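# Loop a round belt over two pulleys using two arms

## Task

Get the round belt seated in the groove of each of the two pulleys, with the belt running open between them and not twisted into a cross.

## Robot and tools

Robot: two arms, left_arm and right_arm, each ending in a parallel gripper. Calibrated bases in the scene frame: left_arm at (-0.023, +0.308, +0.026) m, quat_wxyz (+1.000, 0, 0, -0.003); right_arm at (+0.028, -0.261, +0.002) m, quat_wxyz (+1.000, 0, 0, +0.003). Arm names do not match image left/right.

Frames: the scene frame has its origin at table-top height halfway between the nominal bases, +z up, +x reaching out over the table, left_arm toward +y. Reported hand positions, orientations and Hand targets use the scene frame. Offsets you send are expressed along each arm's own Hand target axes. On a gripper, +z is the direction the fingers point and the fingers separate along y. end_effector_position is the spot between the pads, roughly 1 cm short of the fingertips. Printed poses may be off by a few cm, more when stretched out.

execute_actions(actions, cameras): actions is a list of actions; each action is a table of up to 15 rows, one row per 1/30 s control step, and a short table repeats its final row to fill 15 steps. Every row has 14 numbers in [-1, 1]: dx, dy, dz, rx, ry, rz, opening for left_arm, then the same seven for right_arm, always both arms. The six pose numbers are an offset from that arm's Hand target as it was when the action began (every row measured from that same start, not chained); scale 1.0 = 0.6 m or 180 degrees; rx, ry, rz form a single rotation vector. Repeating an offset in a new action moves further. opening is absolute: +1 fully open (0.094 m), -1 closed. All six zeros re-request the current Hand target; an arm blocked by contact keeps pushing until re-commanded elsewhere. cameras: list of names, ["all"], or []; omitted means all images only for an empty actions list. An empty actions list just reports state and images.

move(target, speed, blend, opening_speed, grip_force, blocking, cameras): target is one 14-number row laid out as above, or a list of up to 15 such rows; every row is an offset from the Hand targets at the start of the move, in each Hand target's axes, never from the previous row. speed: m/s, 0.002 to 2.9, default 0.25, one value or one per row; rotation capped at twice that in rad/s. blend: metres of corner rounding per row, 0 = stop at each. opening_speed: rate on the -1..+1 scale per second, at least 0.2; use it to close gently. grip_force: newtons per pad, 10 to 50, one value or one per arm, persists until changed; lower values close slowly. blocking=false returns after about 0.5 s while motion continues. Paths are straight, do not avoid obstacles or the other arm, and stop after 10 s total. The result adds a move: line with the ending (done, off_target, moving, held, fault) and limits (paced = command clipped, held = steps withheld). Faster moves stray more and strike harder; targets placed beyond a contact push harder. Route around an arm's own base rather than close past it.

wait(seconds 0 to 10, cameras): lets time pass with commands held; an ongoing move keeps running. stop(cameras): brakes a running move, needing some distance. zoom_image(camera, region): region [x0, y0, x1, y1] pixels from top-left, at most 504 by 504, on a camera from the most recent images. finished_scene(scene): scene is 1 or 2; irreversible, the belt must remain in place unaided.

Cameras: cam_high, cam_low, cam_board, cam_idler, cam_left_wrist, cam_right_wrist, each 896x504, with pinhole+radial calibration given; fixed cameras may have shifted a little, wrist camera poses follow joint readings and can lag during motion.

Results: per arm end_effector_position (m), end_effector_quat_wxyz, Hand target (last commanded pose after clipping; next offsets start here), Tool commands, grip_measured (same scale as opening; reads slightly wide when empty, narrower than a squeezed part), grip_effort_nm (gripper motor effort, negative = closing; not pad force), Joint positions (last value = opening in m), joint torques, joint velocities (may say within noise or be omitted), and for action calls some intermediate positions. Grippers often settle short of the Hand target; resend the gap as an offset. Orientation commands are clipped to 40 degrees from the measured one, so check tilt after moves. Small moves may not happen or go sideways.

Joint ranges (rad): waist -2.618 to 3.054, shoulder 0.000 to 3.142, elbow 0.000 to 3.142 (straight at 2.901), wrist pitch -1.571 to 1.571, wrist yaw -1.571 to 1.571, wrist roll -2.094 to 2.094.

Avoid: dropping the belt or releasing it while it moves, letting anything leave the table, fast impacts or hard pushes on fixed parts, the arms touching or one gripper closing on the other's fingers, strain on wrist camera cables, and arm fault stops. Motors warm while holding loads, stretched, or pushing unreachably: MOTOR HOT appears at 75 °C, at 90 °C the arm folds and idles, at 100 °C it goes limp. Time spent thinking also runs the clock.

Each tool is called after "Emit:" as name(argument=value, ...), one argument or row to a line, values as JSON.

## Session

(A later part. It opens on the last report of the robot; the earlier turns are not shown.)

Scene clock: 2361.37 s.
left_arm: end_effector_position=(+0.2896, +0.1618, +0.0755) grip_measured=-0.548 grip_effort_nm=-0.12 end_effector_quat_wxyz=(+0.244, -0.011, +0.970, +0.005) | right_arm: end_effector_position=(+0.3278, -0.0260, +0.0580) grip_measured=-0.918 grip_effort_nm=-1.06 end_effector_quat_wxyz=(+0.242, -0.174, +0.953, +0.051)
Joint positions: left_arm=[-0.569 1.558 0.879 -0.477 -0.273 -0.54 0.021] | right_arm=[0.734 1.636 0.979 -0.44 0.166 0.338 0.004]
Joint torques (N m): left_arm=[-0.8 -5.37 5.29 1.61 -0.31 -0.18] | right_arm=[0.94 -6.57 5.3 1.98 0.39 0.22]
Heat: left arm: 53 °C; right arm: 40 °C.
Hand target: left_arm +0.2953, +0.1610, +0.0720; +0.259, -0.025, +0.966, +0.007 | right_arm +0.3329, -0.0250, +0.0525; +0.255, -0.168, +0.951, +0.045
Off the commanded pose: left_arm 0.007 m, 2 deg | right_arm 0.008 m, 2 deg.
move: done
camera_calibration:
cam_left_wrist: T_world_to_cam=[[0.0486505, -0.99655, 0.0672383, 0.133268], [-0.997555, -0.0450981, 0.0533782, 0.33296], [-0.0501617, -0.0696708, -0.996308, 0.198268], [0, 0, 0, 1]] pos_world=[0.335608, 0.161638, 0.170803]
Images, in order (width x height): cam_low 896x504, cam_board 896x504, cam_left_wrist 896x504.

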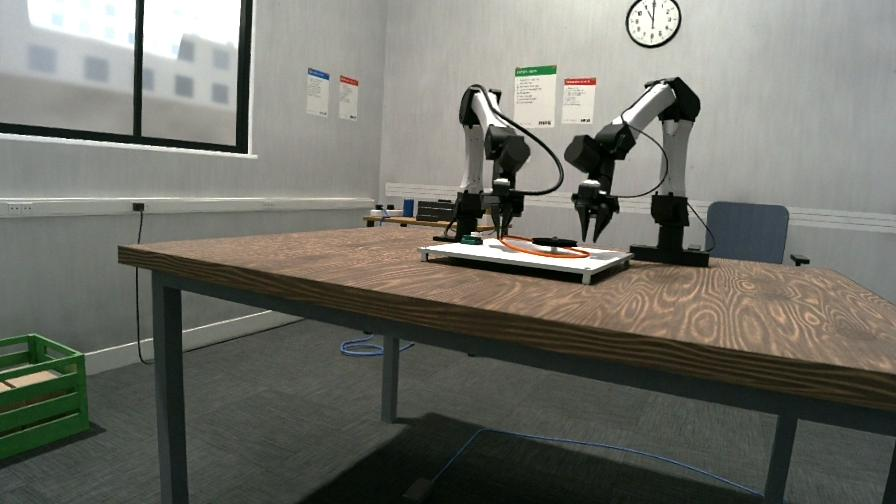

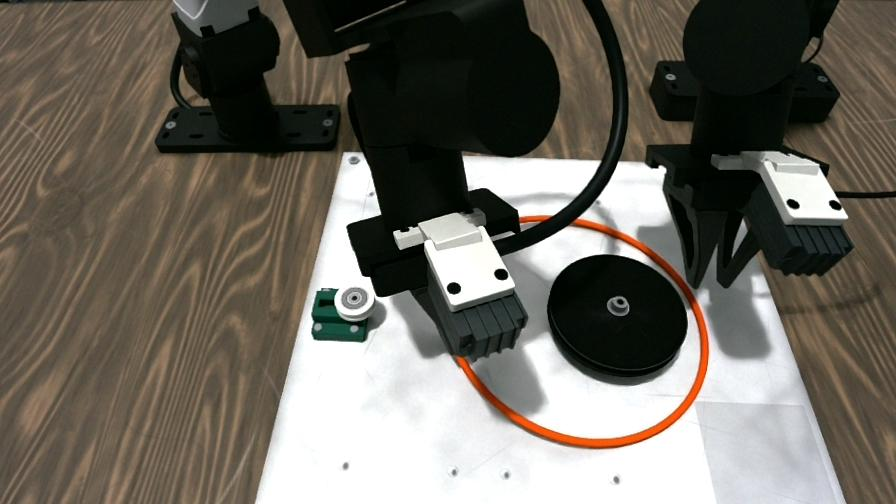

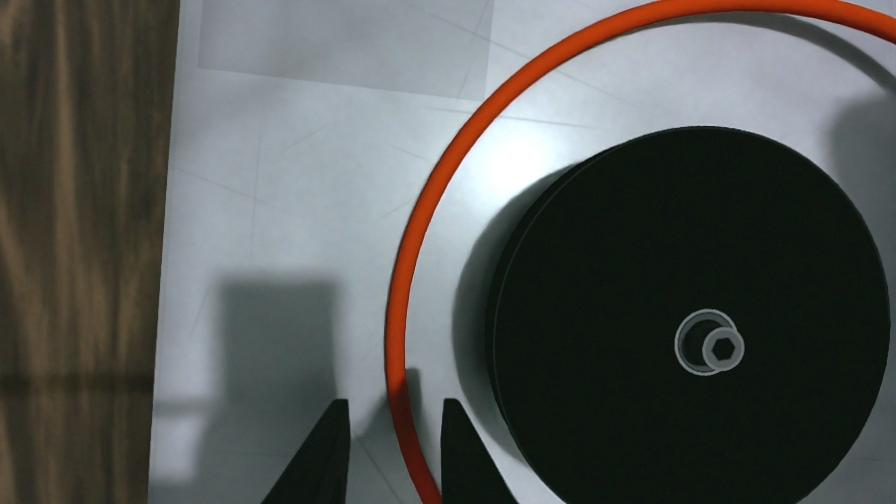

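Emit:
move(
  target=[0.025,0,0.0433,0,0,0,-0.55,0,0,0,0,0,0,-1],
  speed=0.05,
  cameras=["cam_low","cam_board","cam_left_wrist"],
)

Emit:
zoom_image(
  camera="cam_low",
  region=[490, 210, 640, 285],
)

Emit:
zoom_image(
  camera="cam_board",
  region=[560, 220, 780, 380],
)

Scene clock: 2370.57 s.
left_arm: end_effector_position=(+0.2914, +0.1606, +0.0470) grip_measured=-0.548 grip_effort_nm=-0.12 end_effector_quat_wxyz=(+0.246, -0.012, +0.969, +0.004) | right_arm: end_effector_position=(+0.3278, -0.0260, +0.0580) grip_measured=-0.918 grip_effort_nm=-1.06 end_effector_quat_wxyz=(+0.242, -0.174, +0.953, +0.051)
Joint positions: left_arm=[-0.569 1.622 0.813 -0.342 -0.275 -0.542 0.021] | right_arm=[0.734 1.636 0.979 -0.44 0.166 0.338 0.004]
Joint torques (N m): left_arm=[-0.77 -5.68 4.77 1.64 -0.3 -0.13] | right_arm=[0.94 -6.56 5.29 1.98 0.39 0.22]
Heat: left arm: 50 °C; right arm: 40 °C.
Hand target: left_arm +0.2953, +0.1610, +0.0420; +0.259, -0.025, +0.966, +0.007 | right_arm +0.3329, -0.0250, +0.0525; +0.255, -0.168, +0.951, +0.045
Off the commanded pose: left_arm 0.006 m, 2 deg | right_arm 0.008 m, 2 deg.
move: done
camera_calibration:
cam_left_wrist: T_world_to_cam=[[0.0495001, -0.996337, 0.0697317, 0.133527], [-0.997747, -0.0461638, 0.0486713, 0.336631], [-0.0452739, -0.0719839, -0.996378, 0.168909], [0, 0, 0, 1]] pos_world=[0.33691, 0.160736, 0.142602]
Images, in order (width x height): cam_low 896x504, cam_board 896x504, cam_left_wrist 896x504.

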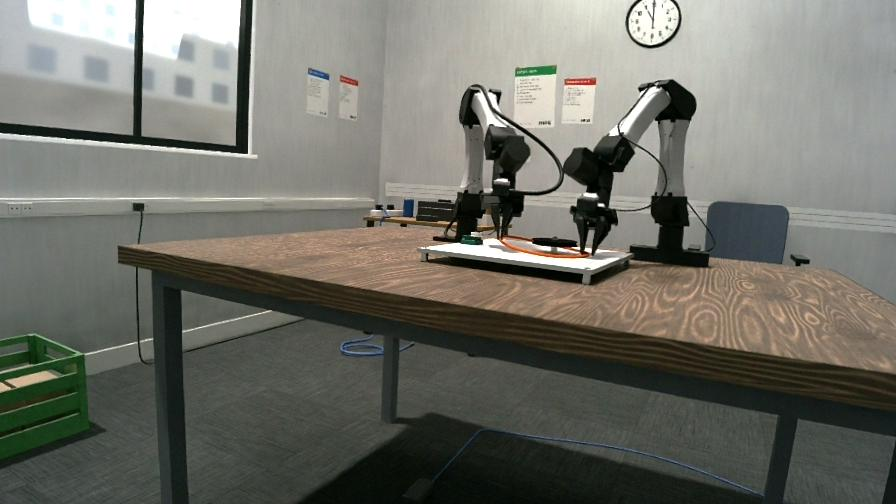

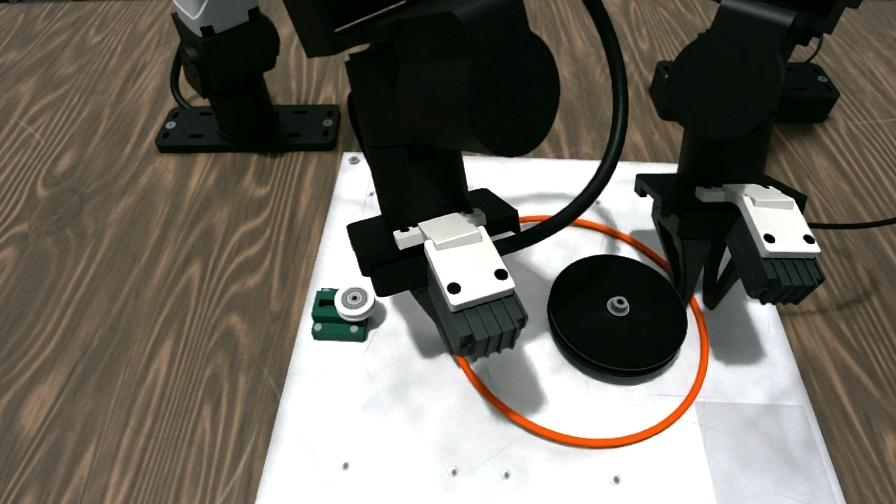

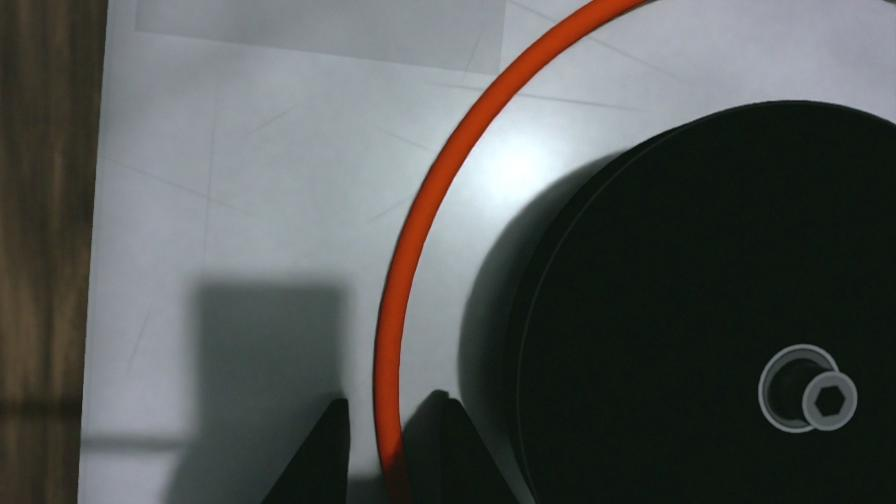

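Scaled by 3.360 from the camera's 896x504 image, which has a finer 1280x720 frame.

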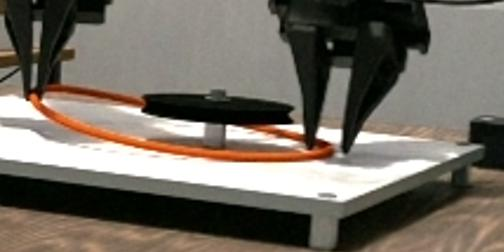

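Scaled by 2.291 from the camera's 896x504 image, which has a finer 1280x720 frame.

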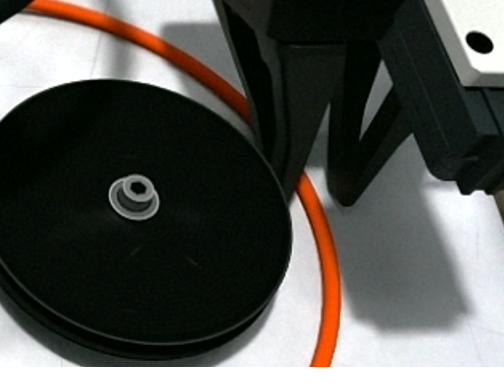

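Emit:
move(
  target=[
    [0.0021,0.003,0.0036,0,0,0,-0.55,0,0,0,0,0,0,-1],
    [0.0021,0.003,0.0036,0,0,0,-1,0,0,0,0,0,0,-1],
  ],
  speed=0.03,
  opening_speed=0.5,
  cameras=["cam_board","cam_left_wrist"],
)

Emit:
zoom_image(
  camera="cam_board",
  region=[560, 220, 780, 380],
)

Scene clock: 2385.37 s.
left_arm: end_effector_position=(+0.2921, +0.1617, +0.0459) grip_measured=-0.926 grip_effort_nm=-1.03 end_effector_quat_wxyz=(+0.251, -0.014, +0.968, +0.005) | right_arm: end_effector_position=(+0.3278, -0.0260, +0.0580) grip_measured=-0.918 grip_effort_nm=-1.06 end_effector_quat_wxyz=(+0.242, -0.174, +0.953, +0.051)
Joint positions: left_arm=[-0.569 1.622 0.803 -0.325 -0.282 -0.542 0.003] | right_arm=[0.734 1.636 0.979 -0.44 0.166 0.338 0.004]
Joint torques (N m): left_arm=[-0.2 -5.34 4.7 1.61 -0.19 -0.1] | right_arm=[0.94 -6.57 5.3 1.98 0.39 0.22]
Heat: left arm: 46 °C; right arm: 40 °C.
Hand target: left_arm +0.2953, +0.1627, +0.0395; +0.259, -0.025, +0.966, +0.007 | right_arm +0.3329, -0.0250, +0.0525; +0.255, -0.168, +0.951, +0.045
Off the commanded pose: left_arm 0.007 m, 2 deg | right_arm 0.008 m, 2 deg.
move: done
camera_calibration:
cam_left_wrist: T_world_to_cam=[[0.0520649, -0.996317, 0.0681233, 0.133945], [-0.998016, -0.0494922, 0.0389238, 0.338526], [-0.0354089, -0.0700147, -0.996917, 0.164715], [0, 0, 0, 1]] pos_world=[0.336713, 0.161738, 0.141905]
Images, in order (width x height): cam_board 896x504, cam_left_wrist 896x504.

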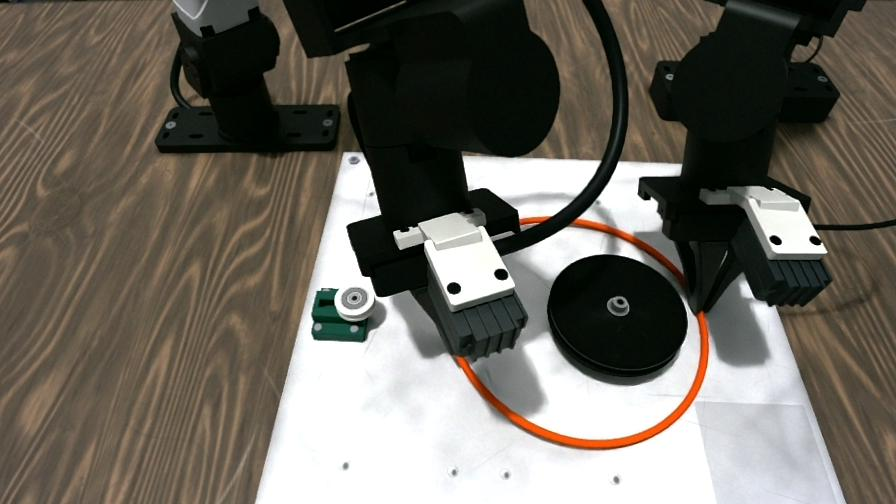

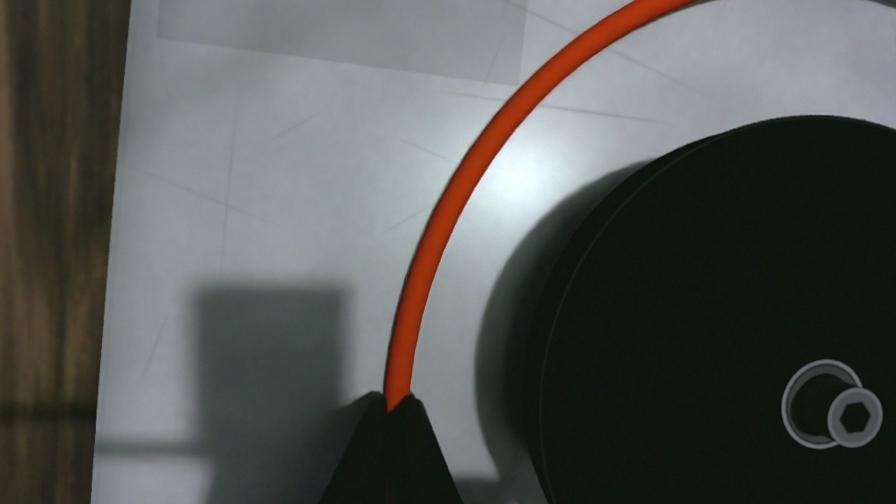

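Scaled by 2.291 from the camera's 896x504 image, which has a finer 1280x720 frame.

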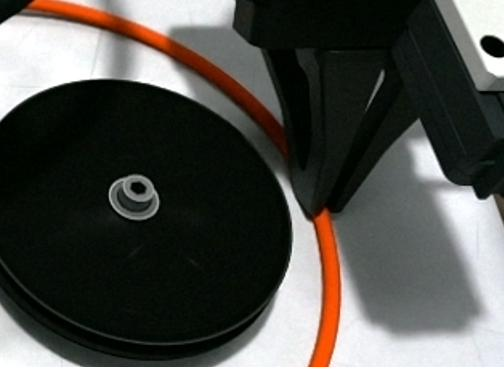

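Emit:
move(
  target=[-0.0333,0,-0.0577,0,0,0,-1,0,0,0,0,0,0,-1],
  speed=0.04,
  cameras=["cam_low","cam_board","cam_idler","cam_left_wrist"],
)

Emit:
zoom_image(
  camera="cam_low",
  region=[490, 210, 640, 285],
)

Emit:
zoom_image(
  camera="cam_idler",
  region=[640, 200, 896, 330],
)

Emit:
zoom_image(
  camera="cam_board",
  region=[520, 220, 780, 450],
)

Scene clock: 2401.87 s.
left_arm: end_effector_position=(+0.2918, +0.1619, +0.0646) grip_measured=-0.926 grip_effort_nm=-1.04 end_effector_quat_wxyz=(+0.249, -0.013, +0.968, +0.007) | right_arm: end_effector_position=(+0.3278, -0.0260, +0.0580) grip_measured=-0.918 grip_effort_nm=-1.06 end_effector_quat_wxyz=(+0.242, -0.174, +0.953, +0.051)
Joint positions: left_arm=[-0.569 1.582 0.85 -0.417 -0.282 -0.542 0.003] | right_arm=[0.734 1.636 0.979 -0.44 0.166 0.338 0.004]
Joint torques (N m): left_arm=[-0.25 -9.26 8.66 0.72 -0.17 -0.12] | right_arm=[0.94 -6.56 5.29 1.98 0.39 0.22]
Heat: left arm: 44 °C; right arm: 40 °C.
Hand target: left_arm +0.2952, +0.1628, +0.0795; +0.259, -0.025, +0.966, +0.007 | right_arm +0.3329, -0.0250, +0.0525; +0.255, -0.168, +0.951, +0.045
Off the commanded pose: left_arm 0.015 m, 2 deg | right_arm 0.008 m, 2 deg.
move: off_target (left_arm)
camera_calibration:
cam_left_wrist: T_world_to_cam=[[0.0522636, -0.996502, 0.0652065, 0.133012], [-0.997847, -0.0495211, 0.04299, 0.337194], [-0.0396105, -0.067313, -0.996945, 0.184139], [0, 0, 0, 1]] pos_world=[0.33681, 0.16164, 0.160407]
Images, in order (width x height): cam_low 896x504, cam_board 896x504, cam_idler 896x504, cam_left_wrist 896x504.

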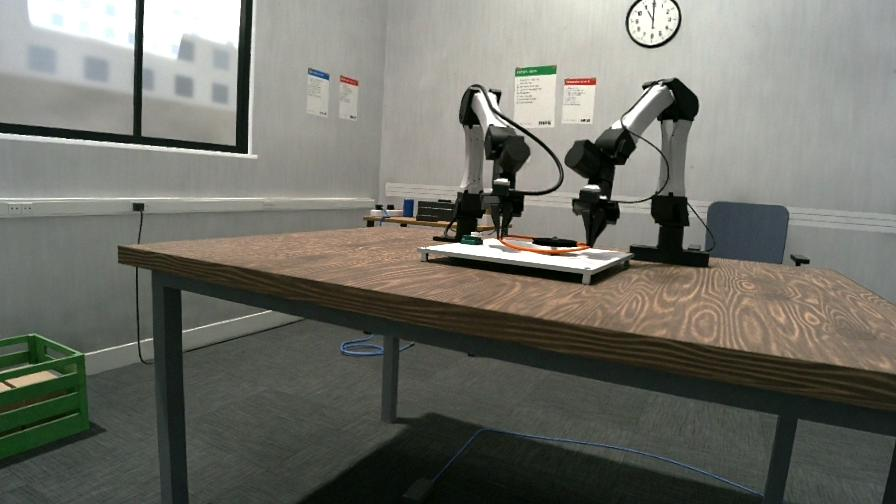

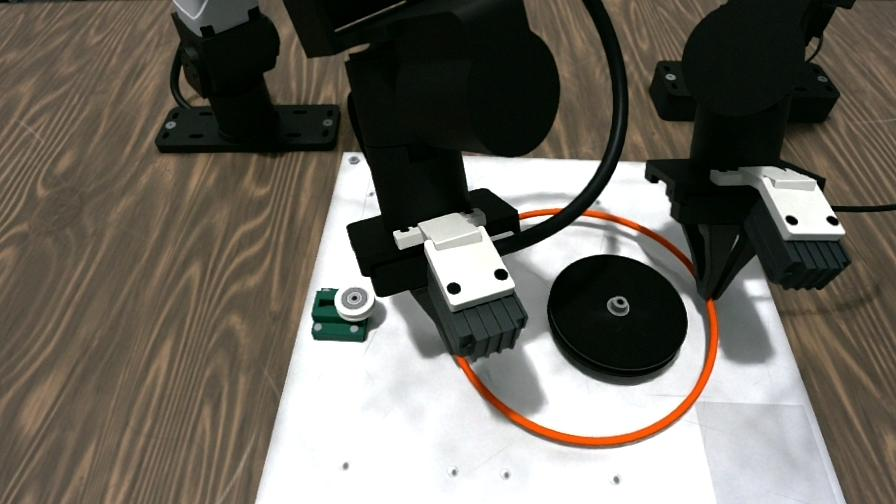

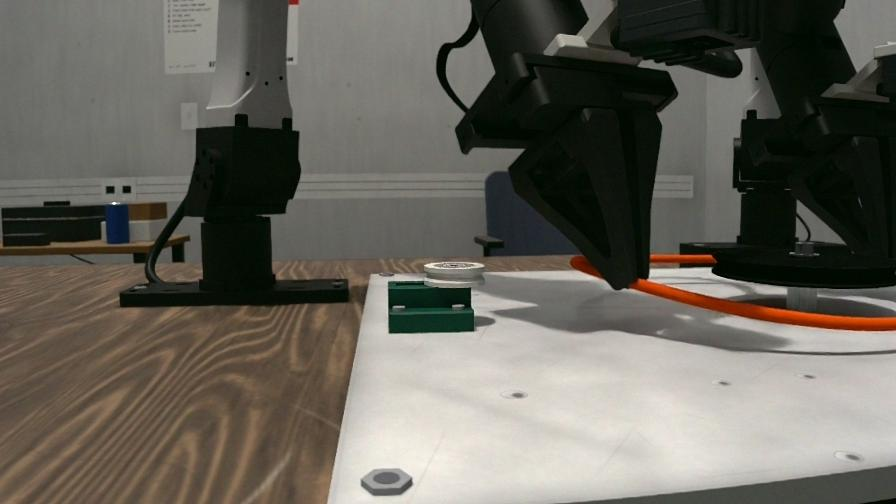

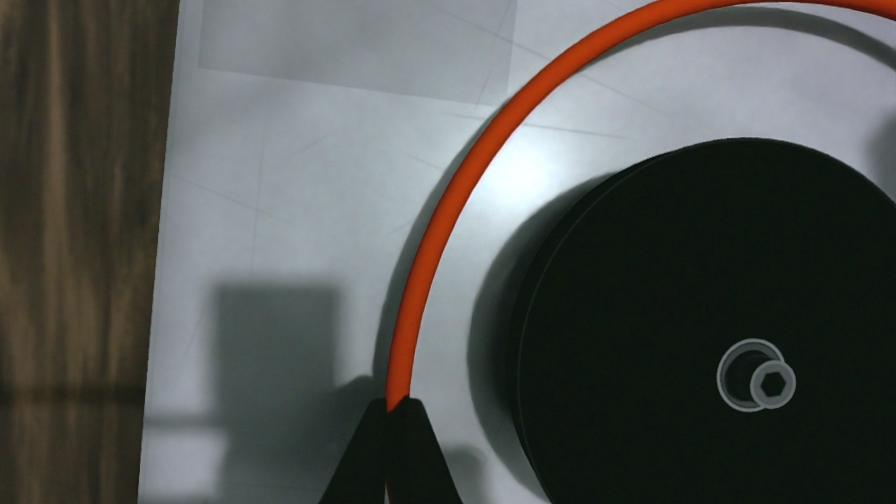

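Scaled by 3.360 from the camera's 896x504 image, which has a finer 1280x720 frame.

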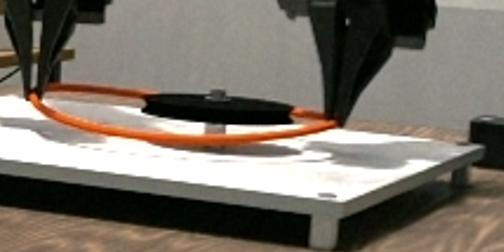

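Scaled by 1.969 from the camera's 896x504 image, which has a finer 1280x720 frame.

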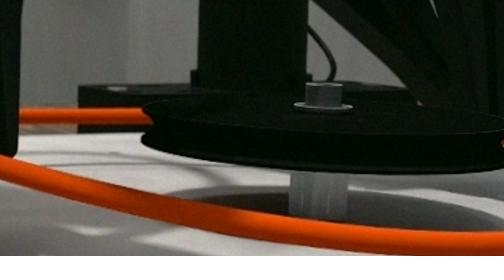

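Scaled by 1.938 from the camera's 896x504 image, which has a finer 1280x720 frame.

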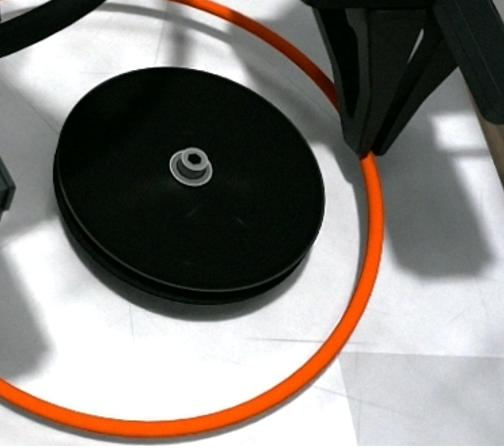

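Emit:
move(
  target=[-0.0075,0,-0.013,0.0013,-0.0278,-0.0007,-1,0,0,0,0.0082,-0.0261,-0.0048,-1],
  speed=0.04,
  cameras=["cam_low","cam_board","cam_idler"],
)

Emit:
zoom_image(
  camera="cam_low",
  region=[490, 210, 640, 285],
)

Emit:
zoom_image(
  camera="cam_idler",
  region=[640, 200, 896, 330],
)

Scene clock: 2425.53 s.
left_arm: end_effector_position=(+0.2907, +0.1633, +0.0791) grip_measured=-0.926 grip_effort_nm=-1.04 end_effector_quat_wxyz=(+0.275, -0.012, +0.961, +0.012) | right_arm: end_effector_position=(+0.3261, -0.0281, +0.0456) grip_measured=-0.918 grip_effort_nm=-1.06 end_effector_quat_wxyz=(+0.268, -0.177, +0.946, +0.036)
Joint positions: left_arm=[-0.589 1.526 0.833 -0.417 -0.325 -0.542 0.003] | right_arm=[0.761 1.636 0.902 -0.335 0.227 0.338 0.004]
Joint torques (N m): left_arm=[-0.76 -8.88 5.33 1.52 -0.37 -0.15] | right_arm=[1.07 -9.46 5.16 2.09 0.47 0.17]
Heat: left arm: 45 °C; right arm: 40 °C.
Hand target: left_arm +0.2952, +0.1629, +0.0885; +0.301, -0.025, +0.953, +0.005 | right_arm +0.3329, -0.0250, +0.0525; +0.297, -0.170, +0.939, +0.038
Off the commanded pose: left_arm 0.010 m, 4 deg | right_arm 0.010 m, 4 deg.
move: off_target (left_arm, right_arm)
Images, in order (width x height): cam_low 896x504, cam_board 896x504, cam_idler 896x504.

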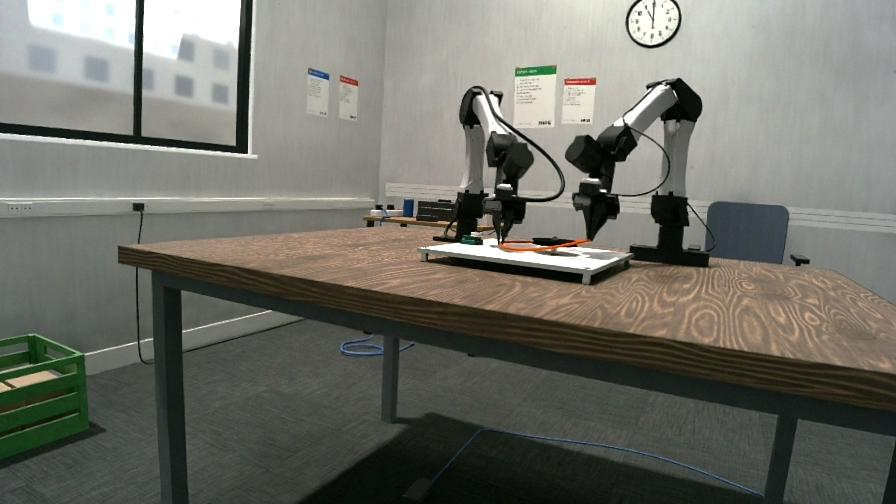

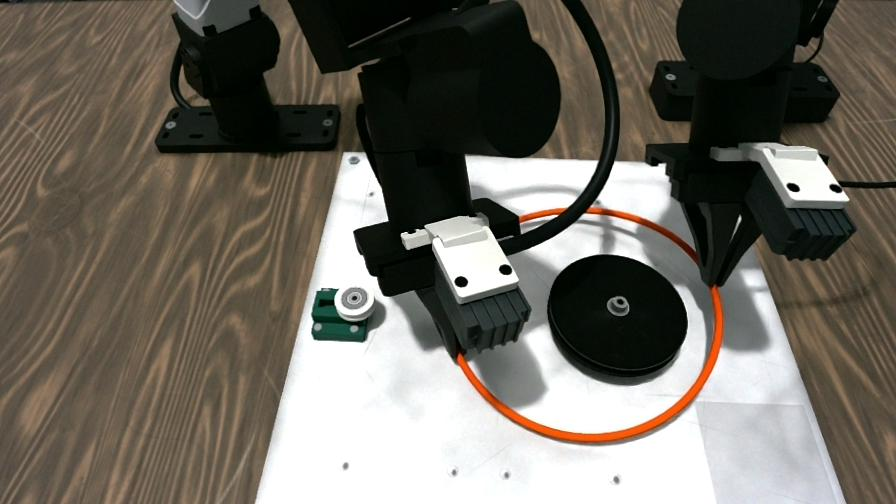

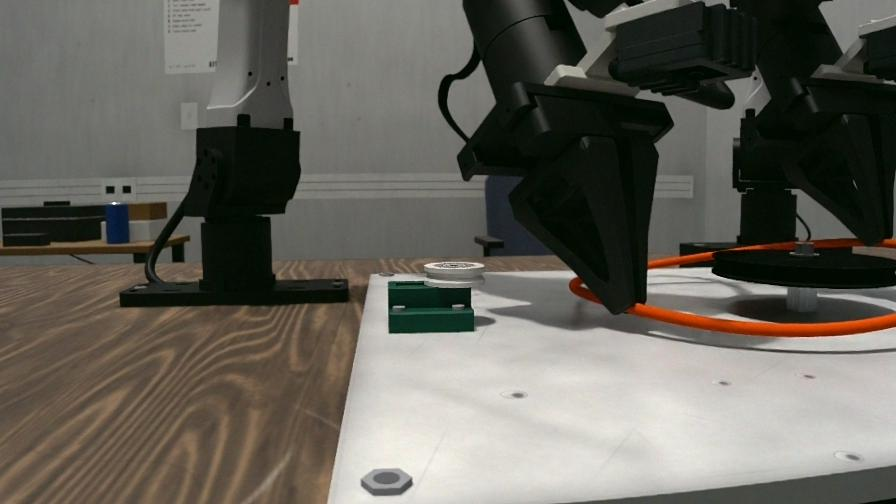

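Scaled by 3.360 from the camera's 896x504 image, which has a finer 1280x720 frame.

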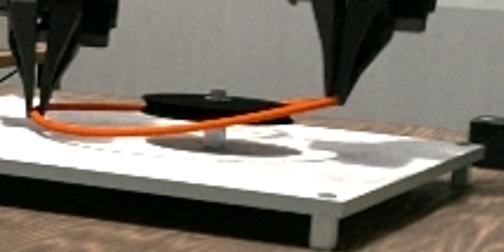

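Scaled by 1.969 from the camera's 896x504 image, which has a finer 1280x720 frame.

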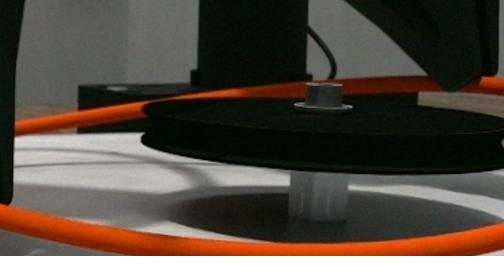

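Emit:
move(
  target=[0.0115,0,0.0164,0,0,0,-1,-0.0133,-0.0007,-0.0192,0,0,0,-1],
  speed=0.03,
  cameras=["cam_low","cam_board","cam_idler"],
)

Emit:
zoom_image(
  camera="cam_low",
  region=[490, 210, 640, 285],
)

Emit:
zoom_image(
  camera="cam_idler",
  region=[640, 200, 896, 330],
)

Scene clock: 2438.70 s.
left_arm: end_effector_position=(+0.2889, +0.1645, +0.0729) grip_measured=-0.926 grip_effort_nm=-1.04 end_effector_quat_wxyz=(+0.277, -0.012, +0.961, +0.010) | right_arm: end_effector_position=(+0.3271, -0.0275, +0.0498) grip_measured=-0.918 grip_effort_nm=-1.06 end_effector_quat_wxyz=(+0.273, -0.176, +0.945, +0.039)
Joint positions: left_arm=[-0.589 1.526 0.803 -0.38 -0.325 -0.542 0.003] | right_arm=[0.761 1.625 0.902 -0.334 0.229 0.338 0.004]
Joint torques (N m): left_arm=[-0.79 -6.57 5.22 1.74 -0.3 -0.1] | right_arm=[1.16 -10.91 8.03 1.5 0.47 0.17]
Heat: left arm: 46 °C; right arm: 40 °C.
Hand target: left_arm +0.2953, +0.1627, +0.0765; +0.301, -0.025, +0.953, +0.005 | right_arm +0.3329, -0.0250, +0.0665; +0.297, -0.170, +0.939, +0.038
Off the commanded pose: left_arm 0.007 m, 3 deg | right_arm 0.018 m, 3 deg.
move: off_target (left_arm, right_arm)
Images, in order (width x height): cam_low 896x504, cam_board 896x504, cam_idler 896x504.

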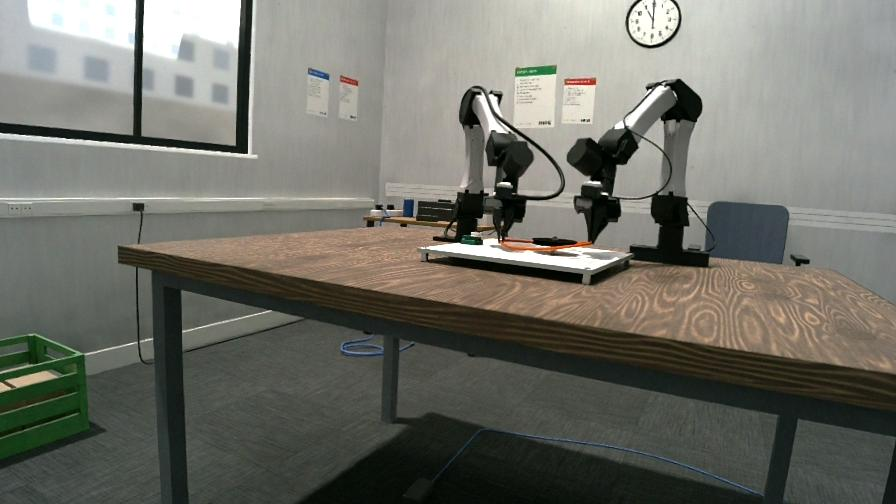

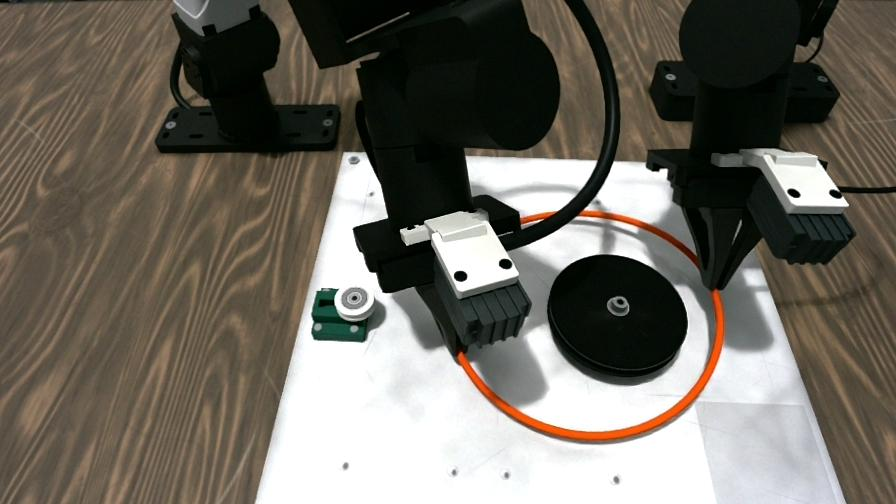

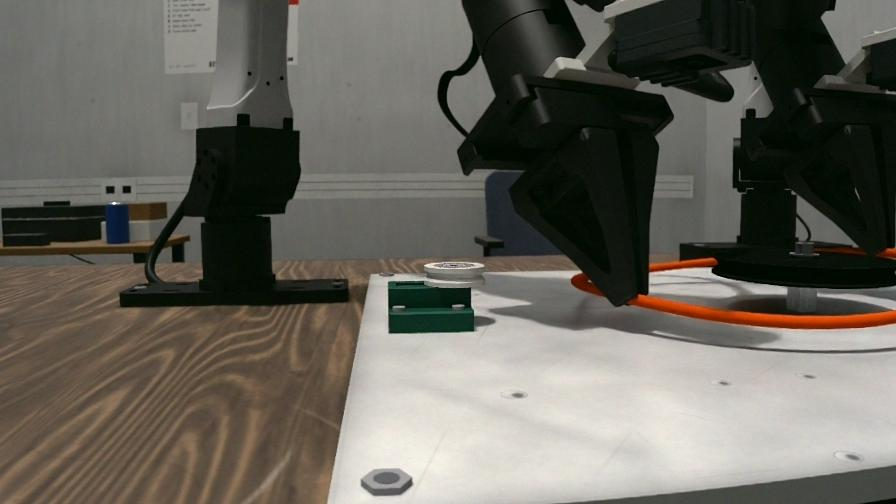

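Scaled by 3.360 from the camera's 896x504 image, which has a finer 1280x720 frame.

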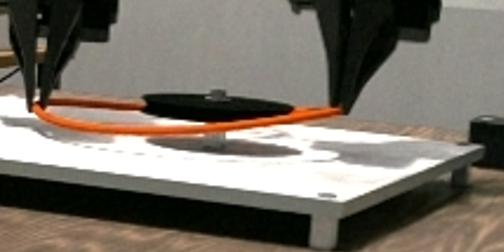

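Scaled by 1.969 from the camera's 896x504 image, which has a finer 1280x720 frame.

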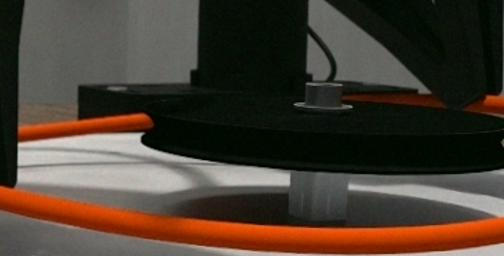

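Emit:
move(
  target=[0,0,0,0.0009,-0.0222,-0.0005,-1,-0.0067,-0.0003,-0.0096,0.0066,-0.0209,-0.0038,-1],
  speed=0.03,
  cameras=["cam_low","cam_idler"],
)

Emit:
zoom_image(
  camera="cam_low",
  region=[490, 210, 640, 285],
)

Emit:
zoom_image(
  camera="cam_idler",
  region=[640, 200, 896, 330],
)

Scene clock: 2452.00 s.
left_arm: end_effector_position=(+0.2876, +0.1653, +0.0642) grip_measured=-0.926 grip_effort_nm=-1.04 end_effector_quat_wxyz=(+0.301, -0.010, +0.954, +0.016) | right_arm: end_effector_position=(+0.3262, -0.0280, +0.0606) grip_measured=-0.918 grip_effort_nm=-1.06 end_effector_quat_wxyz=(+0.295, -0.182, +0.938, +0.026)
Joint positions: left_arm=[-0.61 1.526 0.737 -0.282 -0.37 -0.542 0.003] | right_arm=[0.785 1.591 0.893 -0.334 0.281 0.329 0.004]
Joint torques (N m): left_arm=[-0.84 -8.83 5.08 1.75 -0.32 -0.11] | right_arm=[1.16 -10.74 5.31 2.12 0.51 0.11]
Heat: left arm: 45 °C; right arm: 42 °C.
Hand target: left_arm +0.2952, +0.1628, +0.0764; +0.334, -0.025, +0.942, +0.005 | right_arm +0.3328, -0.0249, +0.0735; +0.329, -0.171, +0.928, +0.032
Off the commanded pose: left_arm 0.015 m, 5 deg | right_arm 0.015 m, 4 deg.
move: off_target (left_arm, right_arm)
Images, in order (width x height): cam_low 896x504, cam_idler 896x504.

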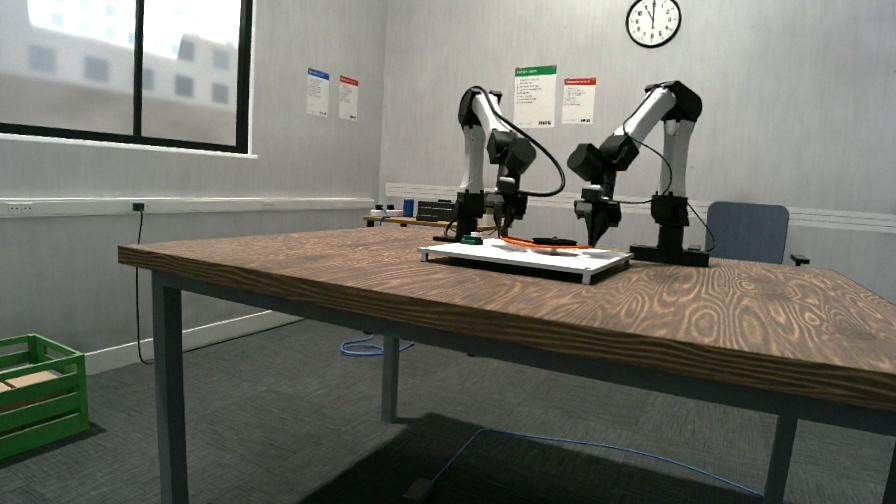

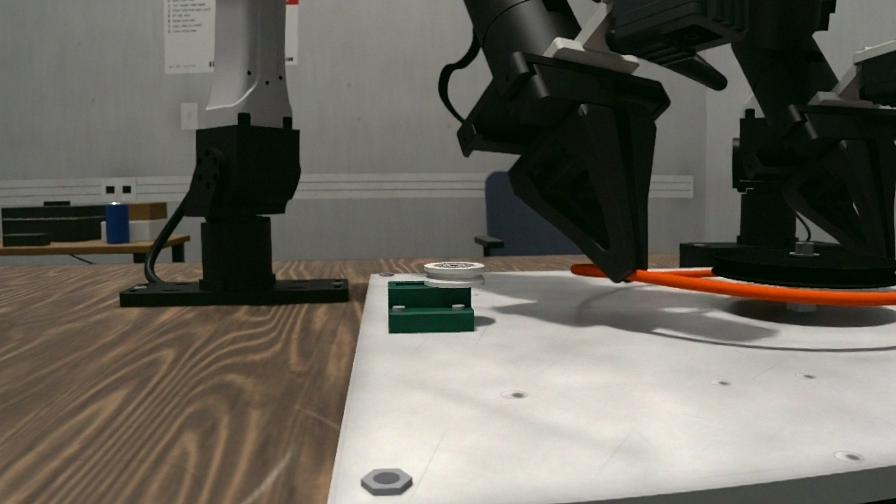

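Scaled by 3.360 from the camera's 896x504 image, which has a finer 1280x720 frame.

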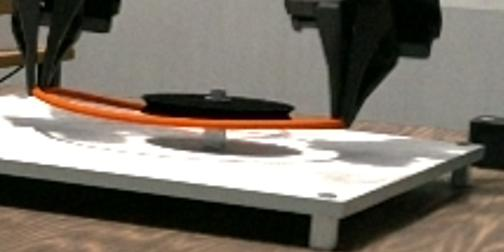

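Scaled by 1.969 from the camera's 896x504 image, which has a finer 1280x720 frame.

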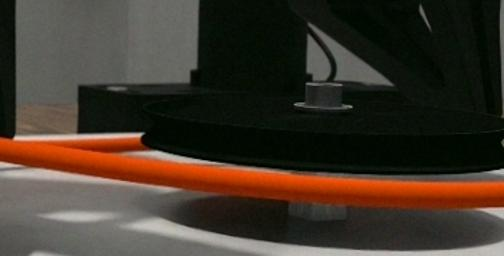

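Emit:
move(
  target=[-0.0079,0,-0.0097,0,0,0,-1,0,0,0,0,0,0,-1],
  speed=0.03,
  cameras=["cam_low","cam_idler","cam_board","cam_right_wrist"],
)

Emit:
zoom_image(
  camera="cam_low",
  region=[490, 210, 640, 285],
)

Emit:
zoom_image(
  camera="cam_idler",
  region=[640, 200, 896, 330],
)

Scene clock: 2464.30 s.
left_arm: end_effector_position=(+0.2888, +0.1645, +0.0704) grip_measured=-0.926 grip_effort_nm=-1.04 end_effector_quat_wxyz=(+0.308, -0.012, +0.951, +0.011) | right_arm: end_effector_position=(+0.3262, -0.0280, +0.0606) grip_measured=-0.918 grip_effort_nm=-1.06 end_effector_quat_wxyz=(+0.295, -0.182, +0.938, +0.026)
Joint positions: left_arm=[-0.61 1.507 0.737 -0.282 -0.37 -0.542 0.003] | right_arm=[0.785 1.591 0.893 -0.334 0.281 0.329 0.004]
Joint torques (N m): left_arm=[-0.81 -8.42 6.71 1.45 -0.37 -0.09] | right_arm=[1.16 -10.74 5.31 2.12 0.51 0.1]
Heat: left arm: 45 °C; right arm: 43 °C.
Hand target: left_arm +0.2952, +0.1629, +0.0839; +0.334, -0.025, +0.942, +0.005 | right_arm +0.3328, -0.0249, +0.0735; +0.329, -0.171, +0.928, +0.032
Off the commanded pose: left_arm 0.015 m, 4 deg | right_arm 0.015 m, 4 deg.
move: off_target (left_arm, right_arm)
camera_calibration:
cam_right_wrist: T_world_to_cam=[[0.365304, -0.922338, 0.125879, -0.161381], [-0.928455, -0.370773, -0.0223198, 0.32921], [0.0672591, -0.10872, -0.991794, 0.14044], [0, 0, 0, 1]] pos_world=[0.355164, -0.0115168, 0.16695]
Images, in order (width x height): cam_low 896x504, cam_board 896x504, cam_idler 896x504, cam_right_wrist 896x504.

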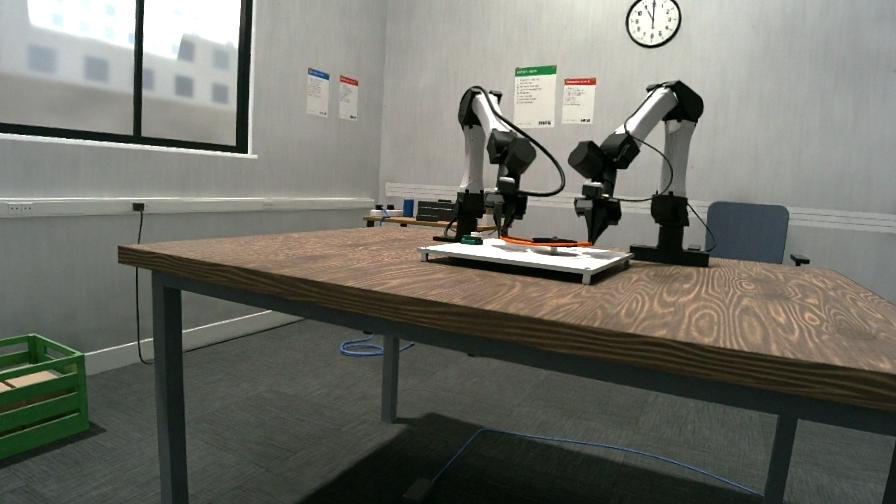

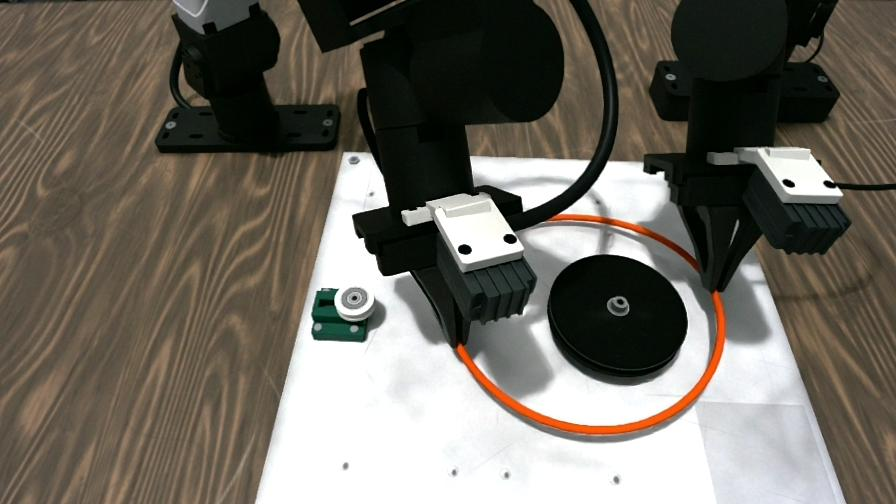

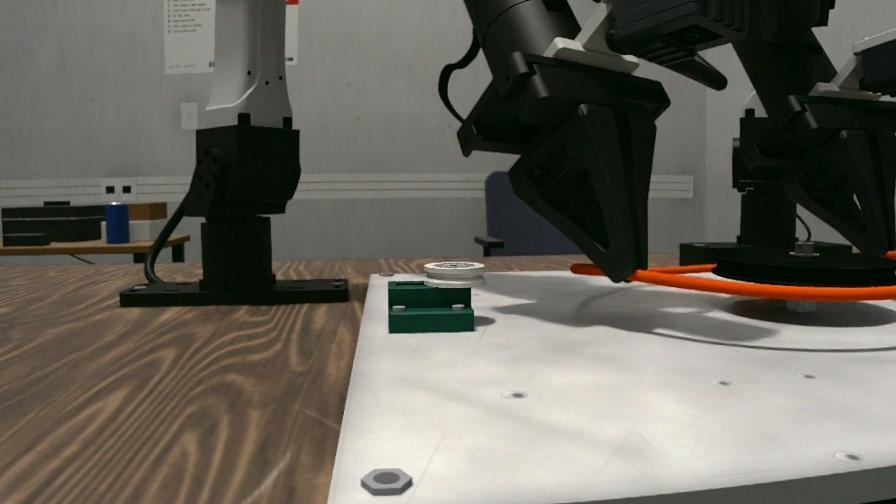

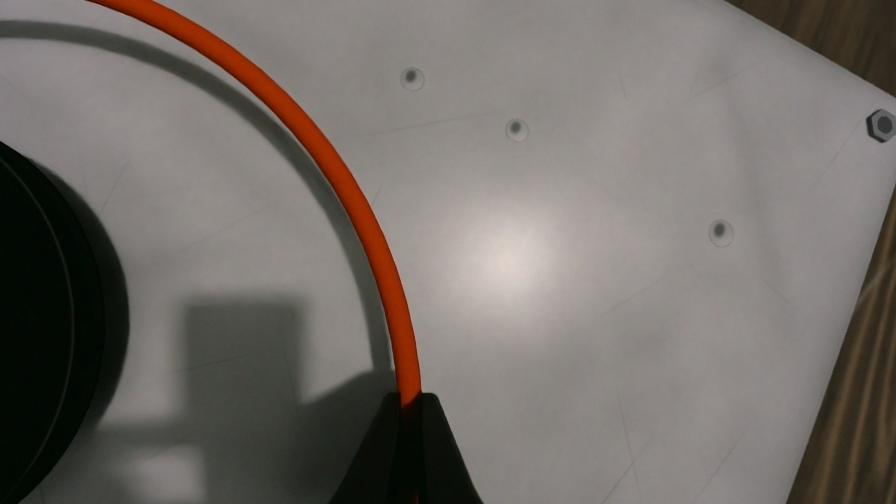

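Scaled by 3.360 from the camera's 896x504 image, which has a finer 1280x720 frame.

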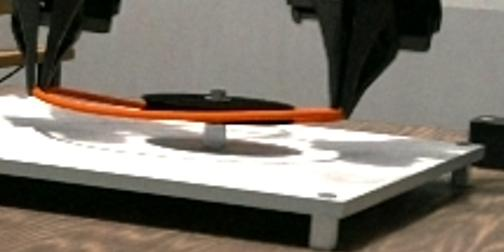

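Scaled by 1.969 from the camera's 896x504 image, which has a finer 1280x720 frame.

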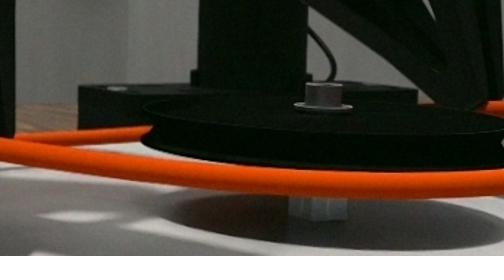

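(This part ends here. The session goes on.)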